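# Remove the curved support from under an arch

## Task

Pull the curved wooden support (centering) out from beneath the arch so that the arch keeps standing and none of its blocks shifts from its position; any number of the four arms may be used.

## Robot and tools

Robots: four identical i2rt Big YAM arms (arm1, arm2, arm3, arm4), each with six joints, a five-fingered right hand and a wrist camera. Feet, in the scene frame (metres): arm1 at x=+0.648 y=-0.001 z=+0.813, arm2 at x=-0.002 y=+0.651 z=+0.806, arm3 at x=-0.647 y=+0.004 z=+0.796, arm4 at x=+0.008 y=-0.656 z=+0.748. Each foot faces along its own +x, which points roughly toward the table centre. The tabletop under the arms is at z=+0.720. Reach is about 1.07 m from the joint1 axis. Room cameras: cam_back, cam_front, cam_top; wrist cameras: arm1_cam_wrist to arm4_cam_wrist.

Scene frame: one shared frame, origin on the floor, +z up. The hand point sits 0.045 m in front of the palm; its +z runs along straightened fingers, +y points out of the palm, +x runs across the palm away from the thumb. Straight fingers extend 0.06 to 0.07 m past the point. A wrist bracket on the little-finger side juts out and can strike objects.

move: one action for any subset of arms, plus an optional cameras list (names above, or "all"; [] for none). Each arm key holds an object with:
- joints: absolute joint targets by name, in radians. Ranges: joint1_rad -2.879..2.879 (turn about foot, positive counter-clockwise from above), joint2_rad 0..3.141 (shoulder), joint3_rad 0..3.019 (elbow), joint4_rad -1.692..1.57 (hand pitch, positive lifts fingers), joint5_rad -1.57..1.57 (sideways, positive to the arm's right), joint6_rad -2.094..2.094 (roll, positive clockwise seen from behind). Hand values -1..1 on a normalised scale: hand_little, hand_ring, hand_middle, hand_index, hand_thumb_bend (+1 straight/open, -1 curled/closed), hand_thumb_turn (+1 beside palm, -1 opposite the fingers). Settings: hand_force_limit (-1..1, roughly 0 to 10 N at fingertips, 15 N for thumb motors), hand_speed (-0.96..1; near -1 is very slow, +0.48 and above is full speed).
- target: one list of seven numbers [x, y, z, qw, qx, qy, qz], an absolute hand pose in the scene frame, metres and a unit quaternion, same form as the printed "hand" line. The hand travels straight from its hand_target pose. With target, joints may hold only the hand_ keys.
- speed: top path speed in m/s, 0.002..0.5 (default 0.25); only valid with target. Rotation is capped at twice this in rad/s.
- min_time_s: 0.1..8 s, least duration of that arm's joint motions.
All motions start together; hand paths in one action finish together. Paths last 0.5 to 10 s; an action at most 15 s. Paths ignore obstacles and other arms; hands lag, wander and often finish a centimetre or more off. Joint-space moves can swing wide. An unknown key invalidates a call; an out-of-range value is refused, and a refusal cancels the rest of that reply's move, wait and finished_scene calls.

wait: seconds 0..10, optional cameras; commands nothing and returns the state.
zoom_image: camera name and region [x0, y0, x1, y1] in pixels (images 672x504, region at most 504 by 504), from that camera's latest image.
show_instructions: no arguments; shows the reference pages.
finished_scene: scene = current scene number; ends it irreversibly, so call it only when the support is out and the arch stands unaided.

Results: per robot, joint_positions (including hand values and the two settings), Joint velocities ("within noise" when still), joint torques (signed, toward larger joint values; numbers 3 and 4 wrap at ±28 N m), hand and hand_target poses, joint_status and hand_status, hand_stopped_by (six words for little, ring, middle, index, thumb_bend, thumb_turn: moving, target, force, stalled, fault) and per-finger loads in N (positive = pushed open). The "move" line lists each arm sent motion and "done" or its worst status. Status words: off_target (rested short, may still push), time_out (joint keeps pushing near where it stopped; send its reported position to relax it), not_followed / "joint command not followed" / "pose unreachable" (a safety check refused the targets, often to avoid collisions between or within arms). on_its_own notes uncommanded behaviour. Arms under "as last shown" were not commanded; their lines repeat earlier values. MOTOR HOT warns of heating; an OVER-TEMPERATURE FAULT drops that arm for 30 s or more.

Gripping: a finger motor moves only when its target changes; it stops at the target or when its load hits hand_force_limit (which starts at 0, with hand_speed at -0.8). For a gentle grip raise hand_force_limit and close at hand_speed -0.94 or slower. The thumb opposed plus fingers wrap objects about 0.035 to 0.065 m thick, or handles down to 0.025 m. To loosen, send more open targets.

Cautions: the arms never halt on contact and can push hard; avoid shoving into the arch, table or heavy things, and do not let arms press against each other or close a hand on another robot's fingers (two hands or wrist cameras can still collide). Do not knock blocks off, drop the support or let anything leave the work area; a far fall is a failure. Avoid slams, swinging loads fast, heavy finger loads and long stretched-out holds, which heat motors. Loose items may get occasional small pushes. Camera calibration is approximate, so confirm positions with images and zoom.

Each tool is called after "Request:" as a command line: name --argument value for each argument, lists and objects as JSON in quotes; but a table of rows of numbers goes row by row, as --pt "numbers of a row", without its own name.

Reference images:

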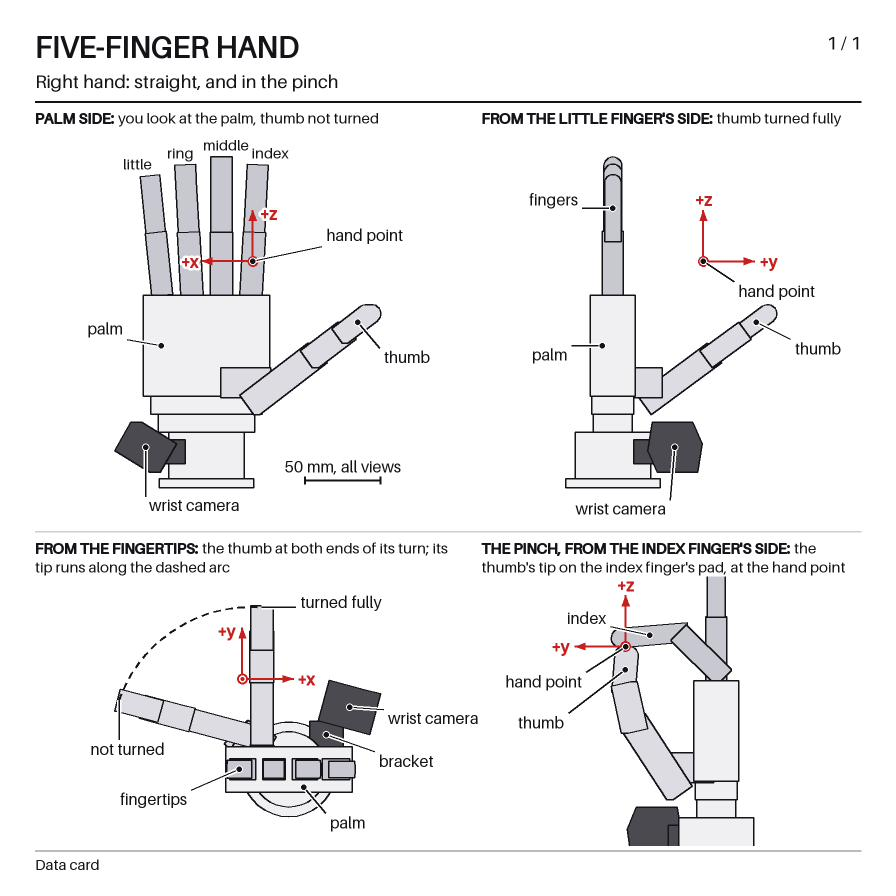

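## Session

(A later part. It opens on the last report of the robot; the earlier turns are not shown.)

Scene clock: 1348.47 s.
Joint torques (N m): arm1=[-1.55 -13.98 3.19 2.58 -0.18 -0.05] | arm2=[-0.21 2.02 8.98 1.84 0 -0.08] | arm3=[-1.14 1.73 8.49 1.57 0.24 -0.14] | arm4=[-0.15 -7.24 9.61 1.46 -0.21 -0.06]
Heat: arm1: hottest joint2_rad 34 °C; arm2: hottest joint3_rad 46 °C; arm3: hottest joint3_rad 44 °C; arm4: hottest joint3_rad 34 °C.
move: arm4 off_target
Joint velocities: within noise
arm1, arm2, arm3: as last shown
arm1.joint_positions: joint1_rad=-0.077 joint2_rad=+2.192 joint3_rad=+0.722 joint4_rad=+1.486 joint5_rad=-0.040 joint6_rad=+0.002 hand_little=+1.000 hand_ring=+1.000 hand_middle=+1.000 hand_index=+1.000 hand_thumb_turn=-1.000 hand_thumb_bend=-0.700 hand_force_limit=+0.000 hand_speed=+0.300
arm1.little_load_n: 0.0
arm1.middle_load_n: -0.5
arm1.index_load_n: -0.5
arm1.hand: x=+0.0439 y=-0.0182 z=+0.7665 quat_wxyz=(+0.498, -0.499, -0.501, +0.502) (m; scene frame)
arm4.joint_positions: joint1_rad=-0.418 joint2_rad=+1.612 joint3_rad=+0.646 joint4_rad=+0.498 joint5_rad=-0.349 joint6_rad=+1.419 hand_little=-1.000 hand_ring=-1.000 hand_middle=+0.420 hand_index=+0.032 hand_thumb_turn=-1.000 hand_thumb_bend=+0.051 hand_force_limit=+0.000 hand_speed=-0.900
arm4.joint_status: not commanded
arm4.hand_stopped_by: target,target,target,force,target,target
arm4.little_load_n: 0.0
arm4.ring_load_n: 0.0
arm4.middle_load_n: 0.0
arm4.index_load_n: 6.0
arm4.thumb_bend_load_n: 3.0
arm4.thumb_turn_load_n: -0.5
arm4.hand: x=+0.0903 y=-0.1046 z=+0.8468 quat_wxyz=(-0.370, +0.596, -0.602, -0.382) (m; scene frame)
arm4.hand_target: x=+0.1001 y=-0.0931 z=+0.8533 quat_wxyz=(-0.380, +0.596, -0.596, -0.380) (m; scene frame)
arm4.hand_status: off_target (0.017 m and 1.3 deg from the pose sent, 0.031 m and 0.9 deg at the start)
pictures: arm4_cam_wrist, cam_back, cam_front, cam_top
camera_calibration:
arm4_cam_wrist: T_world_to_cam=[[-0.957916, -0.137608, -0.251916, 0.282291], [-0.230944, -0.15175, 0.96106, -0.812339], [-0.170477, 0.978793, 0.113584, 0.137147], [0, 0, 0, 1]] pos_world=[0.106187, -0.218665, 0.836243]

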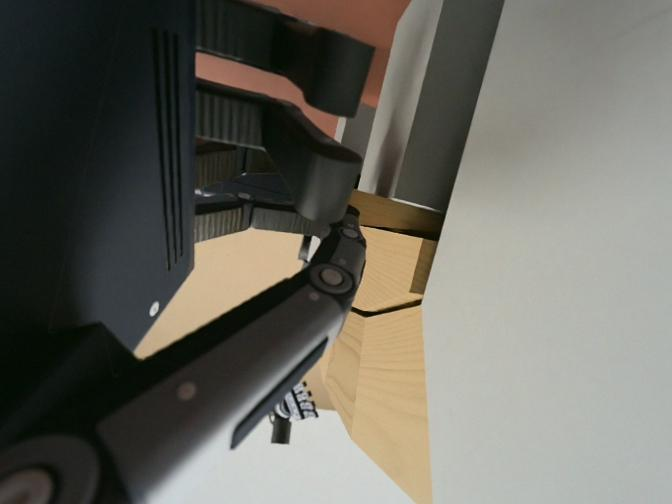

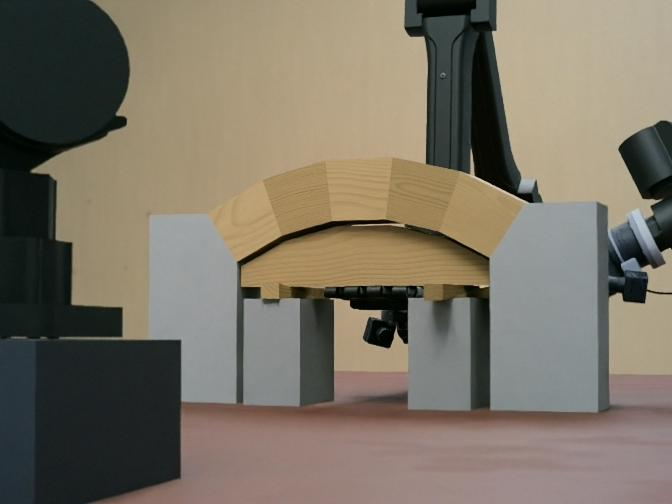

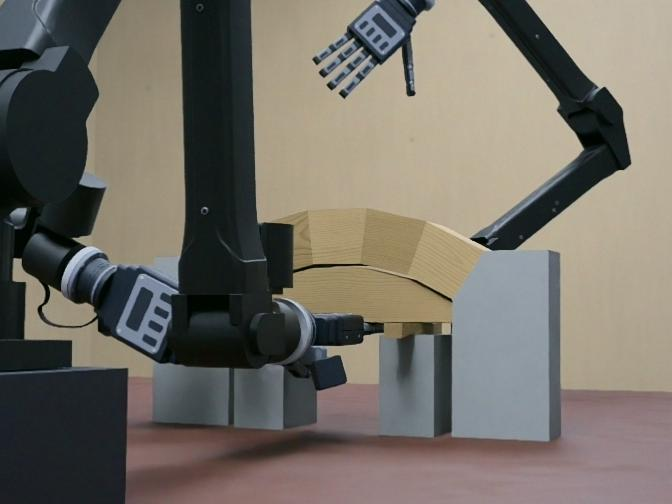

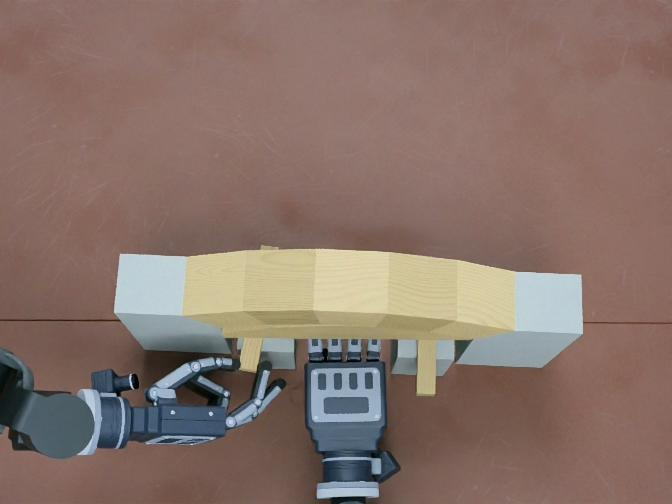

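Request:
move --arm1 '{"target": [0.066, -0.014, 0.787, 0.51715, -0.48225, -0.48225, 0.51715], "speed": 0.03}' --arm4 '{"target": [0.130, -0.093, 0.853, 0.380, -0.596, 0.596, 0.380], "speed": 0.03}' --cameras '["cam_top", "cam_front", "cam_back"]'

Request:
zoom_image --camera "cam_top" --region '[180, 220, 480, 430]'

Request:
zoom_image --camera "cam_back" --region '[220, 200, 520, 340]'

Request:
zoom_image --camera "cam_front" --region '[270, 190, 570, 390]'

Scene clock: 1518.87 s.
Joint torques (N m): arm1=[-1.61 -13.51 1.98 2.25 -0.23 -0.08] | arm2=[-0.21 2.08 9.01 1.81 0 -0.08] | arm3=[-1.14 1.73 8.5 1.57 0.25 -0.14] | arm4=[-0.15 -8 10.5 1.22 -0.02 -0.07]
Heat: arm1: hottest joint2_rad 35 °C; arm2: hottest joint3_rad 47 °C; arm3: hottest joint3_rad 45 °C; arm4: hottest joint3_rad 39 °C.
move: arm1 off_target; arm4 off_target
Joint velocities: within noise
arm1.joint_positions: joint1_rad=-0.080 joint2_rad=+2.180 joint3_rad=+0.652 joint4_rad=+1.527 joint5_rad=-0.044 joint6_rad=+0.002 hand_little=+1.000 hand_ring=+1.000 hand_middle=+1.000 hand_index=+1.000 hand_thumb_turn=-1.000 hand_thumb_bend=-0.700 hand_force_limit=+0.000 hand_speed=+0.300
arm1.joint_status: not commanded
arm1.hand_stopped_by: target,target,target,target,target,target
arm1.little_load_n: -0.5
arm1.ring_load_n: 0.0
arm1.middle_load_n: 0.0
arm1.index_load_n: 0.0
arm1.thumb_bend_load_n: 0.0
arm1.thumb_turn_load_n: -0.5
arm1.hand: x=+0.0703 y=-0.0183 z=+0.7643 quat_wxyz=(+0.494, -0.503, -0.505, +0.499) (m; scene frame)
arm1.hand_target: x=+0.0658 y=-0.0140 z=+0.7868 quat_wxyz=(+0.510, -0.490, -0.491, +0.509) (m; scene frame)
arm1.hand_status: off_target (0.023 m and 4.9 deg from the pose sent, 0.030 m and 4.0 deg at the start; a joint's target at an end of its range on 35 of 46 steps)
arm2, arm3: as last shown
arm4.joint_positions: joint1_rad=-0.480 joint2_rad=+1.630 joint3_rad=+0.669 joint4_rad=+0.478 joint5_rad=-0.416 joint6_rad=+1.387 hand_little=-1.000 hand_ring=-1.000 hand_middle=+0.420 hand_index=+0.032 hand_thumb_turn=-1.000 hand_thumb_bend=+0.051 hand_force_limit=+0.000 hand_speed=-0.900
arm4.joint_status: not commanded
arm4.hand_stopped_by: target,target,target,force,target,target
arm4.little_load_n: 0.0
arm4.ring_load_n: 0.0
arm4.middle_load_n: 0.0
arm4.index_load_n: 5.5
arm4.thumb_bend_load_n: 2.5
arm4.thumb_turn_load_n: 0.0
arm4.hand: x=+0.1133 y=-0.1079 z=+0.8450 quat_wxyz=(-0.366, +0.598, -0.600, -0.385) (m; scene frame)
arm4.hand_target: x=+0.1298 y=-0.0942 z=+0.8534 quat_wxyz=(-0.380, +0.596, -0.596, -0.380) (m; scene frame)
arm4.hand_status: off_target (0.024 m and 1.8 deg from the pose sent, 0.042 m and 1.3 deg at the start)
pictures: cam_back, cam_front, cam_top

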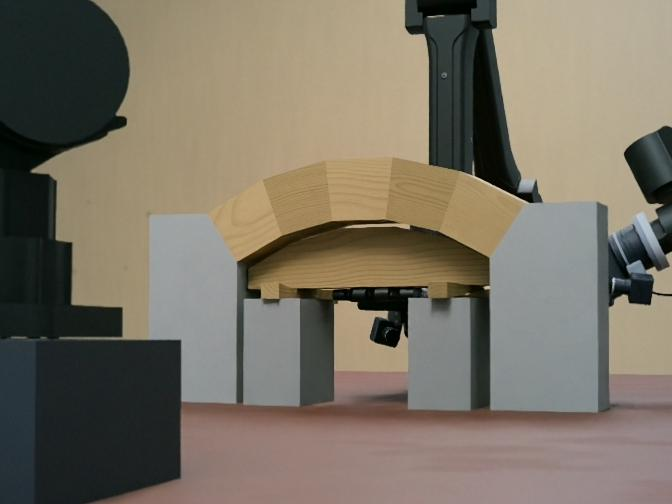

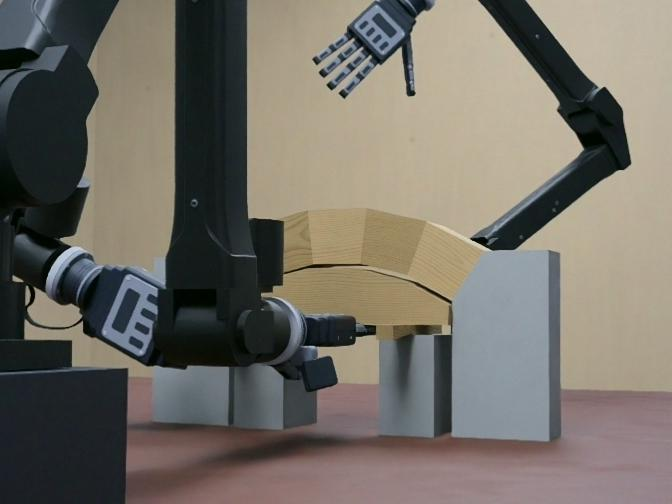

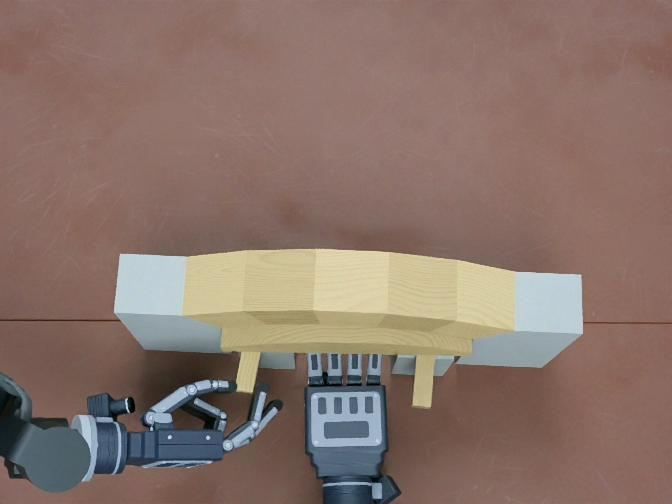

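Scaled by 1.680.

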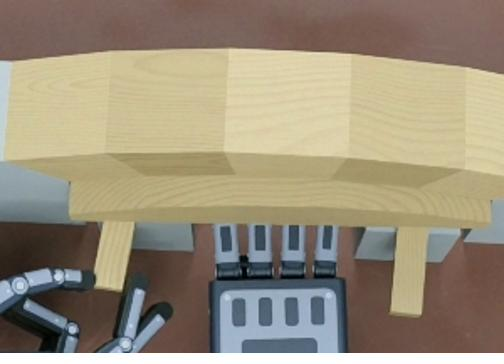

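Scaled by 1.680.

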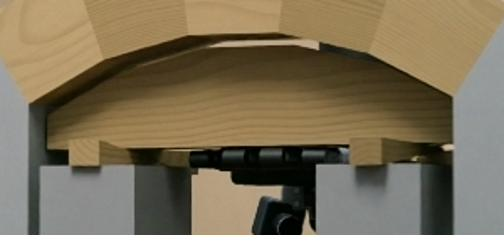

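Scaled by 1.680.

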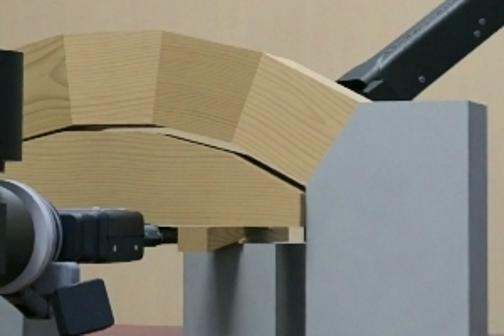

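Request:
move --arm2 '{"target": [0.175, 0.15, 0.90, 0.4056, 0.5792, -0.5792, 0.4056], "speed": 0.25, "joints": {"hand_little": -1, "hand_ring": -1, "hand_middle": 0.5, "hand_index": 0.3, "hand_thumb_turn": -1, "hand_thumb_bend": 0.15, "hand_speed": 0.3}}' --cameras '["arm2_cam_wrist", "cam_top", "cam_front"]'

Scene clock: 1559.30 s.
Joint torques (N m): arm1=[-1.67 -13.45 1.99 2.26 -0.23 -0.08] | arm2=[0.73 -8.29 9.37 2.54 0.08 -0.2] | arm3=[-1.14 1.73 8.49 1.55 0.24 -0.14] | arm4=[-0.73 -7.12 10.17 1.17 -0.04 -0.01]
Heat: arm1: hottest joint2_rad 33 °C; arm2: hottest joint3_rad 47 °C; arm3: hottest joint3_rad 45 °C; arm4: hottest joint3_rad 39 °C.
move: arm2 off_target
Joint velocities: within noise
arm1, arm4: as last shown
arm1.thumb_turn_load_n: 0.0
arm2.joint_positions: joint1_rad=+0.638 joint2_rad=+1.551 joint3_rad=+0.667 joint4_rad=+0.417 joint5_rad=+0.588 joint6_rad=-1.321 hand_little=-1.000 hand_ring=-1.000 hand_middle=+0.500 hand_index=+0.300 hand_thumb_turn=-1.000 hand_thumb_bend=+0.150 hand_force_limit=+0.000 hand_speed=+0.300
arm2.joint_status: all done
arm2.hand_stopped_by: target,target,target,target,target,target
arm2.little_load_n: 0.0
arm2.ring_load_n: 0.0
arm2.middle_load_n: 0.0
arm2.index_load_n: 0.0
arm2.thumb_bend_load_n: 0.0
arm2.thumb_turn_load_n: 0.0
arm2.hand: x=+0.1597 y=+0.1656 z=+0.8878 quat_wxyz=(+0.403, +0.587, -0.586, +0.387) (m; scene frame)
arm2.hand_target: x=+0.1746 y=+0.1512 z=+0.9005 quat_wxyz=(+0.405, +0.579, -0.579, +0.406) (m; scene frame)
arm2.hand_status: off_target (0.025 m and 2.4 deg from the pose sent, 0.519 m and 39.0 deg at the start)
arm3.joint_positions: joint1_rad=-0.835 joint2_rad=+0.622 joint3_rad=+1.408 joint4_rad=-1.574 joint5_rad=+0.250 joint6_rad=-1.336 hand_little=+1.000 hand_ring=+1.000 hand_middle=+1.000 hand_index=+1.000 hand_thumb_turn=+1.000 hand_thumb_bend=+1.000 hand_force_limit=+0.000 hand_speed=-0.800
arm3.joint_status: not commanded
arm3.hand_stopped_by: target,target,target,target,target,target
arm3.little_load_n: 0.0
arm3.ring_load_n: 0.0
arm3.middle_load_n: 0.0
arm3.index_load_n: 0.0
arm3.thumb_bend_load_n: 0.0
arm3.thumb_turn_load_n: 0.0
arm3.hand: x=-0.5958 y=-0.1853 z=+1.2645 quat_wxyz=(+0.223, +0.772, -0.498, +0.325) (m; scene frame)
arm3.hand_target: x=-0.5961 y=-0.1847 z=+1.2728 quat_wxyz=(+0.225, +0.768, -0.497, +0.335) (m; scene frame)
arm3.hand_status: not commanded
arm4.hand: x=+0.1132 y=-0.1080 z=+0.8451 quat_wxyz=(-0.366, +0.598, -0.600, -0.385) (m; scene frame)
pictures: arm2_cam_wrist, cam_front, cam_top
camera_calibration:
arm2_cam_wrist: T_world_to_cam=[[-0.959489, -0.0449508, 0.278138, -0.094298], [-0.203384, 0.79367, -0.573344, 0.411787], [-0.194977, -0.606686, -0.77066, 0.929584], [0, 0, 0, 1]] pos_world=[0.174521, 0.232903, 0.978716]

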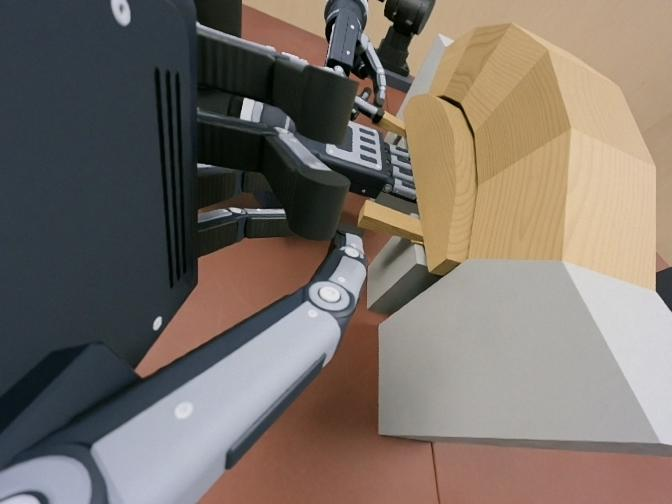

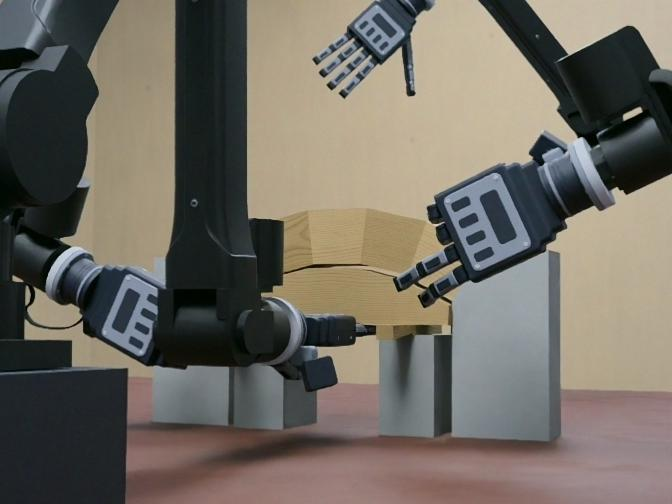

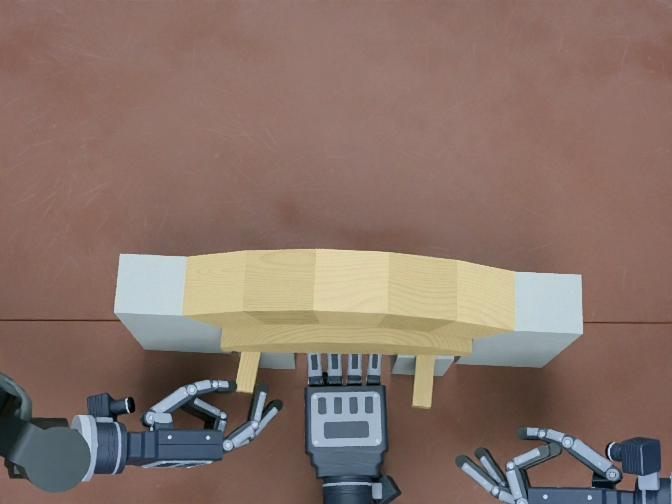

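Request:
zoom_image --camera "arm2_cam_wrist" --region '[310, 170, 460, 290]'

Scaled by 3.360.

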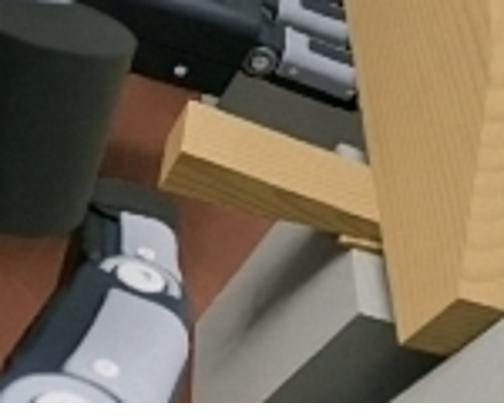

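Request:
move --arm2 '{"target": [0.115, 0.070, 0.885, 0.4056, 0.5792, -0.5792, 0.4056], "speed": 0.12, "joints": {"hand_index": 0.15, "hand_thumb_bend": 0.25, "hand_middle": 0.42}}' --cameras '["arm2_cam_wrist", "cam_top"]'

Request:
zoom_image --camera "cam_top" --region '[340, 320, 520, 500]'

Scene clock: 1600.80 s.
Joint torques (N m): arm1=[-1.67 -13.45 1.98 2.25 -0.23 -0.08] | arm2=[-0.91 -9.58 9.48 2.69 -0.06 -0.19] | arm3=[-1.14 1.73 8.49 1.57 0.24 -0.14] | arm4=[-1.61 -7.71 10.52 1.26 -0.05 -0.09]
Heat: arm1: hottest joint2_rad 33 °C; arm2: hottest joint3_rad 48 °C; arm3: hottest joint3_rad 45 °C; arm4: hottest joint3_rad 39 °C.
move: arm2 off_target
Joint velocities: within noise
arm1, arm3, arm4: as last shown
arm2.joint_positions: joint1_rad=+0.437 joint2_rad=+1.672 joint3_rad=+0.763 joint4_rad=+0.488 joint5_rad=+0.390 joint6_rad=-1.416 hand_little=-1.000 hand_ring=-1.000 hand_middle=+0.420 hand_index=+0.150 hand_thumb_turn=-1.000 hand_thumb_bend=+0.250 hand_force_limit=+0.000 hand_speed=+0.300
arm2.joint_status: all done
arm2.hand_stopped_by: target,target,target,target,target,target
arm2.little_load_n: 0.0
arm2.ring_load_n: 0.0
arm2.middle_load_n: 0.0
arm2.index_load_n: 0.0
arm2.thumb_bend_load_n: 0.0
arm2.thumb_turn_load_n: 0.0
arm2.hand: x=+0.1111 y=+0.0900 z=+0.8743 quat_wxyz=(+0.398, +0.589, -0.584, +0.392) (m; scene frame)
arm2.hand_target: x=+0.1147 y=+0.0713 z=+0.8853 quat_wxyz=(+0.406, +0.579, -0.579, +0.405) (m; scene frame)
arm2.hand_status: off_target (0.023 m and 2.2 deg from the pose sent, 0.106 m and 2.4 deg at the start)
arm3.thumb_turn_load_n: 0.5
pictures: arm2_cam_wrist, cam_top
camera_calibration:
arm2_cam_wrist: T_world_to_cam=[[-0.961068, -0.0589117, 0.269959, -0.131981], [-0.209641, 0.791914, -0.573517, 0.455219], [-0.179998, -0.607784, -0.773434, 0.864717], [0, 0, 0, 1]] pos_world=[0.124237, 0.157291, 0.965507]

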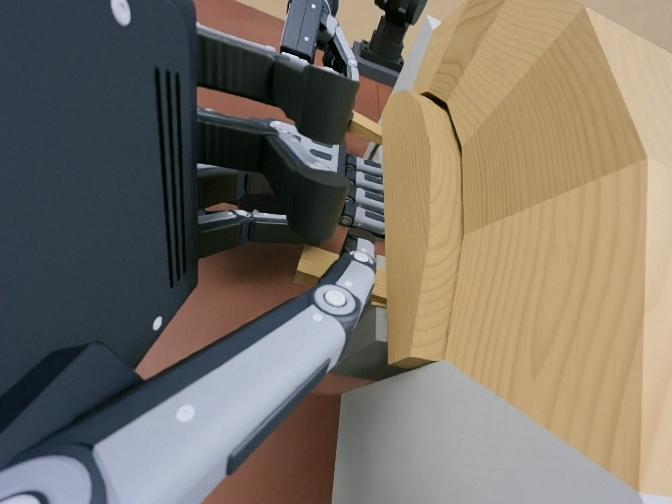

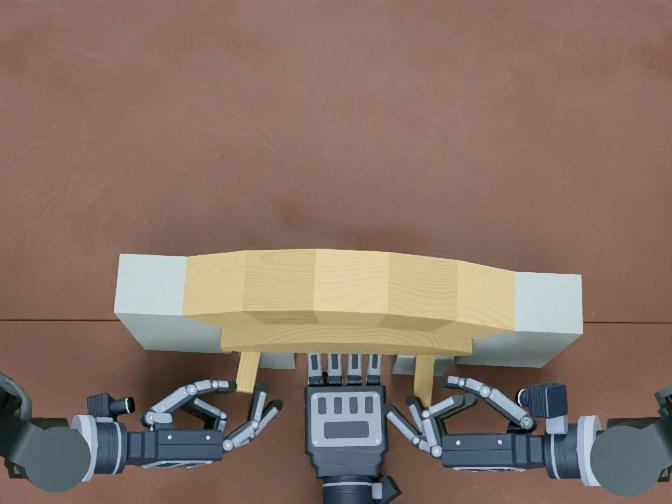

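Scaled by 2.800.

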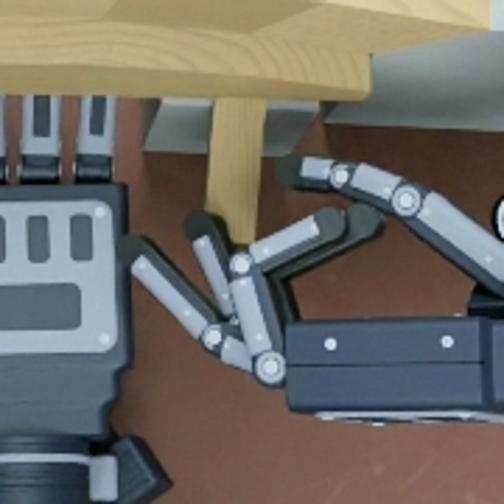

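Request:
move --arm2 '{"joints": {"hand_index": 0.3, "hand_thumb_bend": 0.35, "hand_middle": 0.2}}'

Request:
move --arm2 '{"target": [0.112, 0.092, 0.852, 0.4056, 0.5792, -0.5792, 0.4056], "speed": 0.08}' --cameras '["arm2_cam_wrist", "cam_top"]'

Request:
zoom_image --camera "cam_top" --region '[340, 320, 520, 500]'

Scene clock: 1634.10 s.
Joint torques (N m): arm1=[-1.61 -13.51 1.98 2.25 -0.24 -0.08] | arm2=[-0.91 -9.7 9.37 2.67 -0.03 -0.19] | arm3=[-1.14 1.73 8.5 1.57 0.24 -0.14] | arm4=[-0.26 -8.12 10.15 1.33 -0.04 -0.01]
Heat: arm1: hottest joint2_rad 33 °C; arm2: hottest joint3_rad 45 °C; arm3: hottest joint3_rad 45 °C; arm4: hottest joint3_rad 39 °C.
move: arm2 done
Joint velocities: within noise
arm1, arm3, arm4: as last shown
arm1.thumb_turn_load_n: 0.5
arm2.joint_positions: joint1_rad=+0.437 joint2_rad=+1.672 joint3_rad=+0.764 joint4_rad=+0.488 joint5_rad=+0.390 joint6_rad=-1.417 hand_little=-1.000 hand_ring=-1.000 hand_middle=+0.200 hand_index=+0.300 hand_thumb_turn=-1.000 hand_thumb_bend=+0.350 hand_force_limit=+0.000 hand_speed=+0.300
arm2.joint_status: all done
arm2.hand_stopped_by: target,target,target,target,target,target
arm2.little_load_n: 0.0
arm2.ring_load_n: 0.0
arm2.middle_load_n: 0.0
arm2.index_load_n: 0.0
arm2.thumb_bend_load_n: 0.0
arm2.thumb_turn_load_n: 0.0
arm2.hand: x=+0.1112 y=+0.0898 z=+0.8745 quat_wxyz=(+0.398, +0.590, -0.584, +0.392) (m; scene frame)
arm2.hand_target: x=+0.1148 y=+0.0711 z=+0.8856 quat_wxyz=(+0.406, +0.579, -0.579, +0.406) (m; scene frame)
arm2.hand_status: not commanded
arm3.index_load_n: 0.5
arm3.thumb_turn_load_n: 0.0
pictures: none

Scene clock: 1635.33 s.
Joint torques (N m): arm1=[-1.61 -13.45 1.98 2.25 -0.23 -0.07] | arm2=[0.38 -9.88 5.5 2.71 0.21 -0.13] | arm3=[-1.14 1.73 8.49 1.57 0.24 -0.14] | arm4=[-1.08 -6.89 10.51 1.37 -0.05 0.02]
Heat: arm1: hottest joint2_rad 33 °C; arm2: hottest joint3_rad 45 °C; arm3: hottest joint3_rad 45 °C; arm4: hottest joint3_rad 39 °C.
move: arm2 done
Joint velocities: within noise
arm1, arm3, arm4: as last shown
arm1.thumb_turn_load_n: 0.0
arm2.joint_positions: joint1_rad=+0.437 joint2_rad=+1.723 joint3_rad=+0.735 joint4_rad=+0.608 joint5_rad=+0.395 joint6_rad=-1.417 hand_little=-1.000 hand_ring=-1.000 hand_middle=+0.200 hand_index=+0.300 hand_thumb_turn=-1.000 hand_thumb_bend=+0.350 hand_force_limit=+0.000 hand_speed=+0.300
arm2.joint_status: not commanded
arm2.hand_stopped_by: target,target,target,target,target,target
arm2.little_load_n: 0.5
arm2.ring_load_n: 0.0
arm2.middle_load_n: 0.5
arm2.index_load_n: 0.0
arm2.thumb_bend_load_n: 0.0
arm2.thumb_turn_load_n: 0.0
arm2.hand: x=+0.1099 y=+0.0910 z=+0.8590 quat_wxyz=(+0.405, +0.578, -0.581, +0.406) (m; scene frame)
arm2.hand_target: x=+0.1121 y=+0.0922 z=+0.8520 quat_wxyz=(+0.405, +0.579, -0.579, +0.406) (m; scene frame)
arm2.hand_status: done (0.007 m and 0.2 deg from the pose sent, 0.022 m and 2.3 deg at the start)
arm3.index_load_n: 0.0
arm3.thumb_turn_load_n: -0.5
pictures: arm2_cam_wrist, cam_top
camera_calibration:
arm2_cam_wrist: T_world_to_cam=[[-0.965062, -0.0450898, 0.258111, -0.119664], [-0.197967, 0.770802, -0.605535, 0.47347], [-0.171649, -0.635477, -0.752799, 0.837077], [0, 0, 0, 1]] pos_world=[0.121932, 0.161596, 0.947739]

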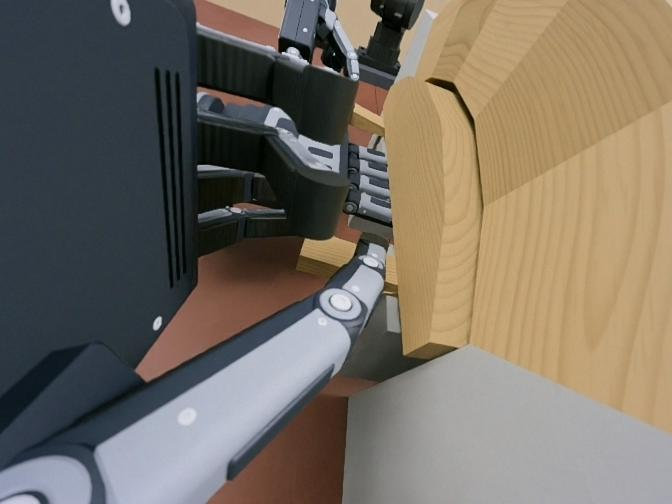

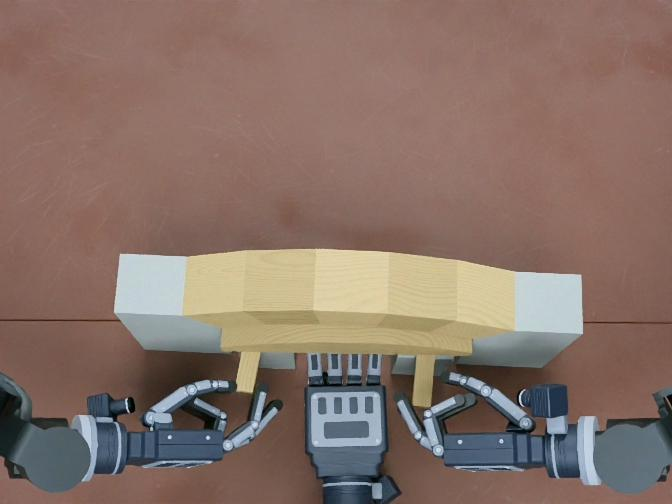

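Scaled by 2.800.

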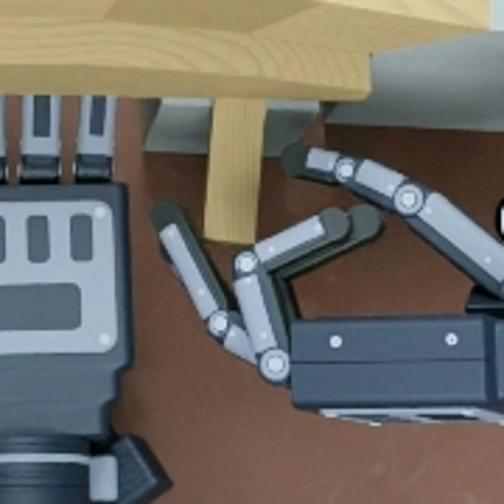

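Request:
move --arm2 '{"target": [0.112, 0.0925, 0.828, 0.4056, 0.5792, -0.5792, 0.4056], "speed": 0.08}' --cameras '["arm2_cam_wrist", "cam_top", "cam_front"]'

Request:
zoom_image --camera "cam_top" --region '[340, 320, 520, 500]'

Request:
zoom_image --camera "cam_front" --region '[330, 240, 510, 380]'

Scene clock: 1652.57 s.
Joint torques (N m): arm1=[-1.61 -13.45 1.99 2.25 -0.23 -0.07] | arm2=[0.38 -10.34 5.01 2.69 0.23 -0.12] | arm3=[-1.14 1.73 8.49 1.55 0.24 -0.14] | arm4=[-0.15 -8 10.32 1.33 -0.01 -0.01]
Heat: arm1: hottest joint2_rad 33 °C; arm2: hottest joint3_rad 44 °C; arm3: hottest joint3_rad 45 °C; arm4: hottest joint3_rad 39 °C.
move: arm2 done
Joint velocities: within noise
arm1, arm3, arm4: as last shown
arm1.little_load_n: 0.0
arm1.ring_load_n: -0.5
arm1.index_load_n: -0.5
arm2.joint_positions: joint1_rad=+0.437 joint2_rad=+1.790 joint3_rad=+0.728 joint4_rad=+0.683 joint5_rad=+0.395 joint6_rad=-1.417 hand_little=-1.000 hand_ring=-1.000 hand_middle=+0.200 hand_index=+0.300 hand_thumb_turn=-1.000 hand_thumb_bend=+0.350 hand_force_limit=+0.000 hand_speed=+0.300
arm2.joint_status: not commanded
arm2.hand_stopped_by: target,target,target,target,target,target
arm2.little_load_n: 0.0
arm2.ring_load_n: 0.0
arm2.middle_load_n: 0.0
arm2.index_load_n: 0.0
arm2.thumb_bend_load_n: 0.0
arm2.thumb_turn_load_n: 0.0
arm2.hand: x=+0.1098 y=+0.0911 z=+0.8348 quat_wxyz=(+0.405, +0.578, -0.581, +0.406) (m; scene frame)
arm2.hand_target: x=+0.1120 y=+0.0926 z=+0.8281 quat_wxyz=(+0.405, +0.579, -0.579, +0.406) (m; scene frame)
arm2.hand_status: done (0.007 m and 0.2 deg from the pose sent, 0.031 m and 0.2 deg at the start)
arm3.thumb_turn_load_n: 0.0
pictures: arm2_cam_wrist, cam_front, cam_top
camera_calibration:
arm2_cam_wrist: T_world_to_cam=[[-0.96501, -0.0448442, 0.258351, -0.113681], [-0.197871, 0.771039, -0.605265, 0.458439], [-0.172056, -0.635207, -0.752934, 0.819053], [0, 0, 0, 1]] pos_world=[0.121932, 0.161696, 0.923539]

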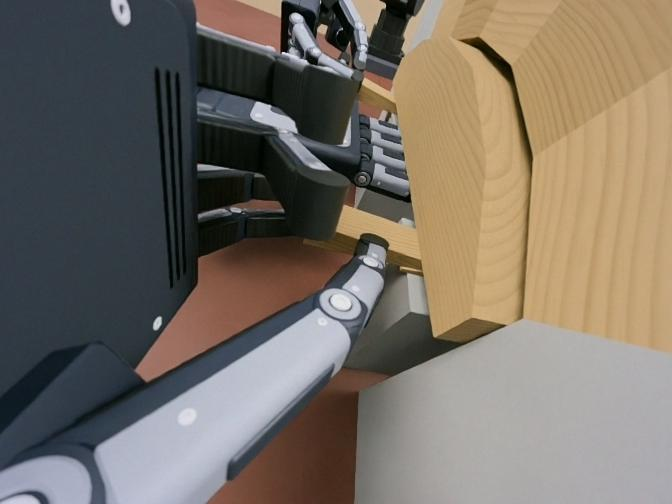

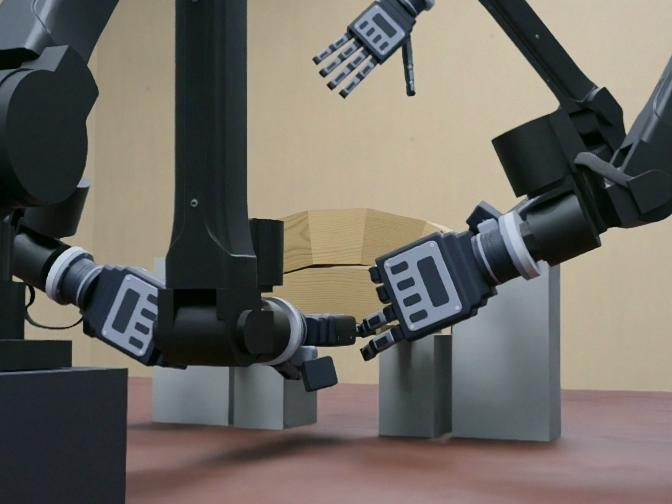

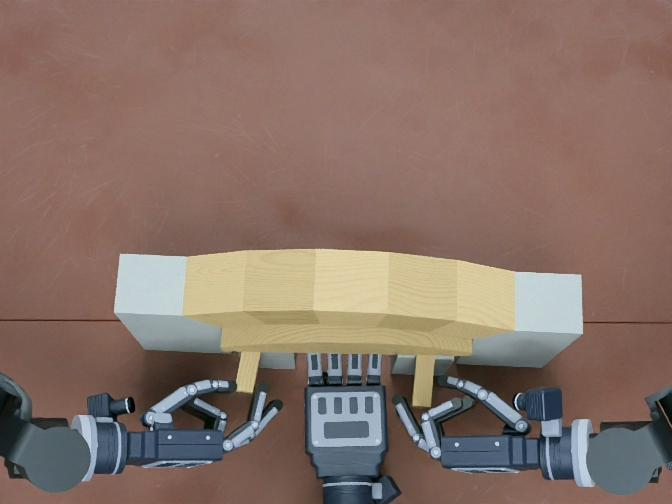

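Scaled by 2.800.

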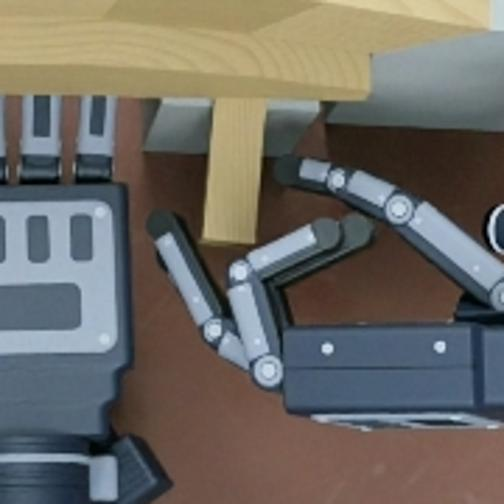

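Scaled by 2.800.

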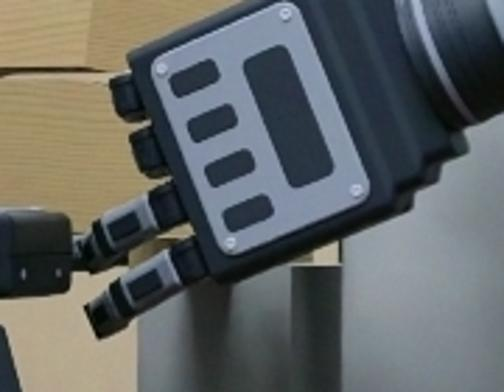

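Request:
move --arm2 '{"target": [0.112, 0.0925, 0.868, 0.4056, 0.5792, -0.5792, 0.4056], "speed": 0.1}'

Request:
move --arm2 '{"target": [0.112, 0.0925, 0.834, 0.4056, 0.5792, -0.5792, 0.4056], "speed": 0.08}' --cameras '["arm2_cam_wrist", "cam_top", "cam_front"]'

Request:
zoom_image --camera "cam_front" --region '[330, 240, 510, 380]'

Scene clock: 1670.33 s.
Joint torques (N m): arm1=[-1.55 -13.39 1.96 2.25 -0.23 -0.08] | arm2=[0.21 -12.22 6.48 1.32 0.22 -0.13] | arm3=[-1.14 1.73 8.49 1.57 0.24 -0.14] | arm4=[-0.09 -7.12 10.4 1.16 -0.04 -0.04]
Heat: arm1: hottest joint2_rad 33 °C; arm2: hottest joint3_rad 42 °C; arm3: hottest joint3_rad 45 °C; arm4: hottest joint3_rad 40 °C.
move: arm2 done
Joint velocities: within noise
arm1, arm3, arm4: as last shown
arm1.little_load_n: -0.5
arm1.ring_load_n: 0.0
arm1.index_load_n: 0.0
arm1.hand_target: x=+0.0658 y=-0.0141 z=+0.7868 quat_wxyz=(+0.510, -0.490, -0.491, +0.509) (m; scene frame)
arm2.joint_positions: joint1_rad=+0.437 joint2_rad=+1.708 joint3_rad=+0.728 joint4_rad=+0.594 joint5_rad=+0.395 joint6_rad=-1.417 hand_little=-1.000 hand_ring=-1.000 hand_middle=+0.200 hand_index=+0.300 hand_thumb_turn=-1.000 hand_thumb_bend=+0.350 hand_force_limit=+0.000 hand_speed=+0.300
arm2.joint_status: not commanded
arm2.hand_stopped_by: target,target,target,target,target,target
arm2.little_load_n: 0.0
arm2.ring_load_n: 0.0
arm2.middle_load_n: 0.0
arm2.index_load_n: 0.0
arm2.thumb_bend_load_n: 0.0
arm2.thumb_turn_load_n: 0.0
arm2.hand: x=+0.1082 y=+0.0945 z=+0.8611 quat_wxyz=(+0.404, +0.579, -0.581, +0.403) (m; scene frame)
arm2.hand_target: x=+0.1120 y=+0.0926 z=+0.8679 quat_wxyz=(+0.406, +0.579, -0.579, +0.406) (m; scene frame)
arm2.hand_status: done (0.008 m and 0.4 deg from the pose sent, 0.033 m and 0.2 deg at the start)
arm4.joint_positions: joint1_rad=-0.480 joint2_rad=+1.630 joint3_rad=+0.669 joint4_rad=+0.478 joint5_rad=-0.416 joint6_rad=+1.386 hand_little=-1.000 hand_ring=-1.000 hand_middle=+0.420 hand_index=+0.032 hand_thumb_turn=-1.000 hand_thumb_bend=+0.051 hand_force_limit=+0.000 hand_speed=-0.900
arm4.hand: x=+0.1134 y=-0.1080 z=+0.8450 quat_wxyz=(-0.366, +0.598, -0.600, -0.385) (m; scene frame)
pictures: none

Scene clock: 1671.50 s.
Joint torques (N m): arm1=[-1.61 -13.45 1.98 2.25 -0.23 -0.08] | arm2=[0.38 -10.34 5.18 2.67 0.21 -0.13] | arm3=[-1.14 1.79 8.5 1.57 0.24 -0.14] | arm4=[-1.2 -6.3 10.54 1.17 -0.08 -0.01]
Heat: arm1: hottest joint2_rad 33 °C; arm2: hottest joint3_rad 42 °C; arm3: hottest joint3_rad 45 °C; arm4: hottest joint3_rad 40 °C.
move: arm2 done
Joint velocities: within noise
arm1, arm3, arm4: as last shown
arm1.little_load_n: 0.0
arm2.joint_positions: joint1_rad=+0.437 joint2_rad=+1.774 joint3_rad=+0.728 joint4_rad=+0.664 joint5_rad=+0.395 joint6_rad=-1.417 hand_little=-1.000 hand_ring=-1.000 hand_middle=+0.200 hand_index=+0.300 hand_thumb_turn=-1.000 hand_thumb_bend=+0.350 hand_force_limit=+0.000 hand_speed=+0.300
arm2.joint_status: not commanded
arm2.hand_stopped_by: target,target,target,target,target,target
arm2.little_load_n: 0.0
arm2.ring_load_n: 0.0
arm2.middle_load_n: 0.0
arm2.index_load_n: 0.0
arm2.thumb_bend_load_n: 0.0
arm2.thumb_turn_load_n: 0.0
arm2.hand: x=+0.1094 y=+0.0918 z=+0.8398 quat_wxyz=(+0.405, +0.578, -0.581, +0.405) (m; scene frame)
arm2.hand_target: x=+0.1120 y=+0.0927 z=+0.8341 quat_wxyz=(+0.405, +0.579, -0.579, +0.406) (m; scene frame)
arm2.hand_status: done (0.006 m and 0.3 deg from the pose sent, 0.028 m and 0.4 deg at the start)
pictures: arm2_cam_wrist, cam_front, cam_top
camera_calibration:
arm2_cam_wrist: T_world_to_cam=[[-0.964752, -0.0450299, 0.25928, -0.116063], [-0.198253, 0.77228, -0.603555, 0.459494], [-0.173059, -0.633684, -0.753986, 0.82404], [0, 0, 0, 1]] pos_world=[0.121731, 0.162096, 0.928738]

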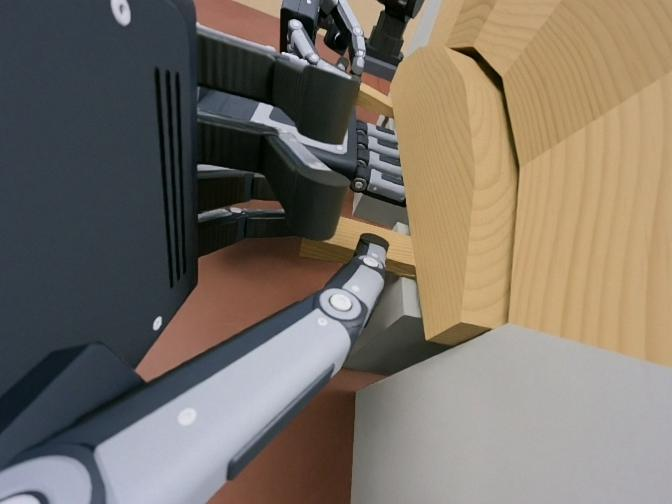

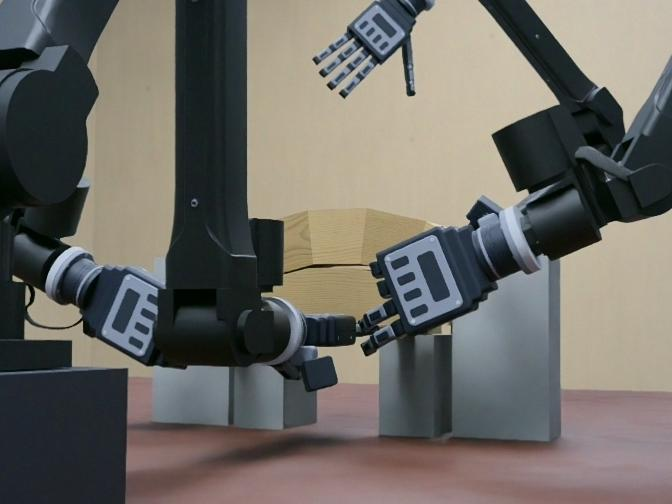

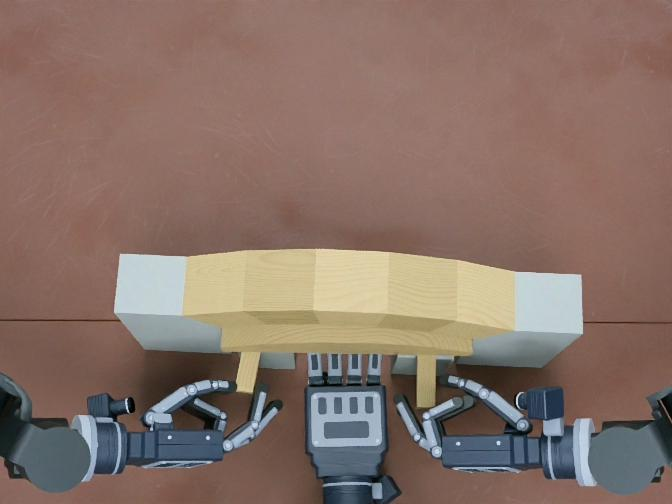

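Scaled by 2.800.

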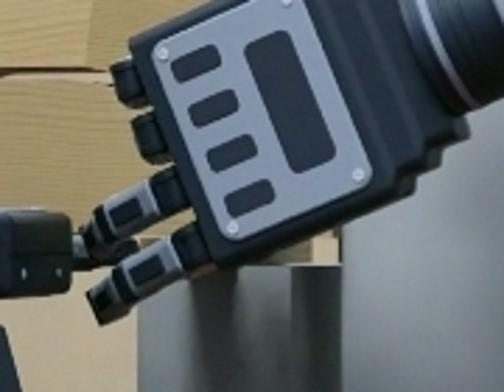

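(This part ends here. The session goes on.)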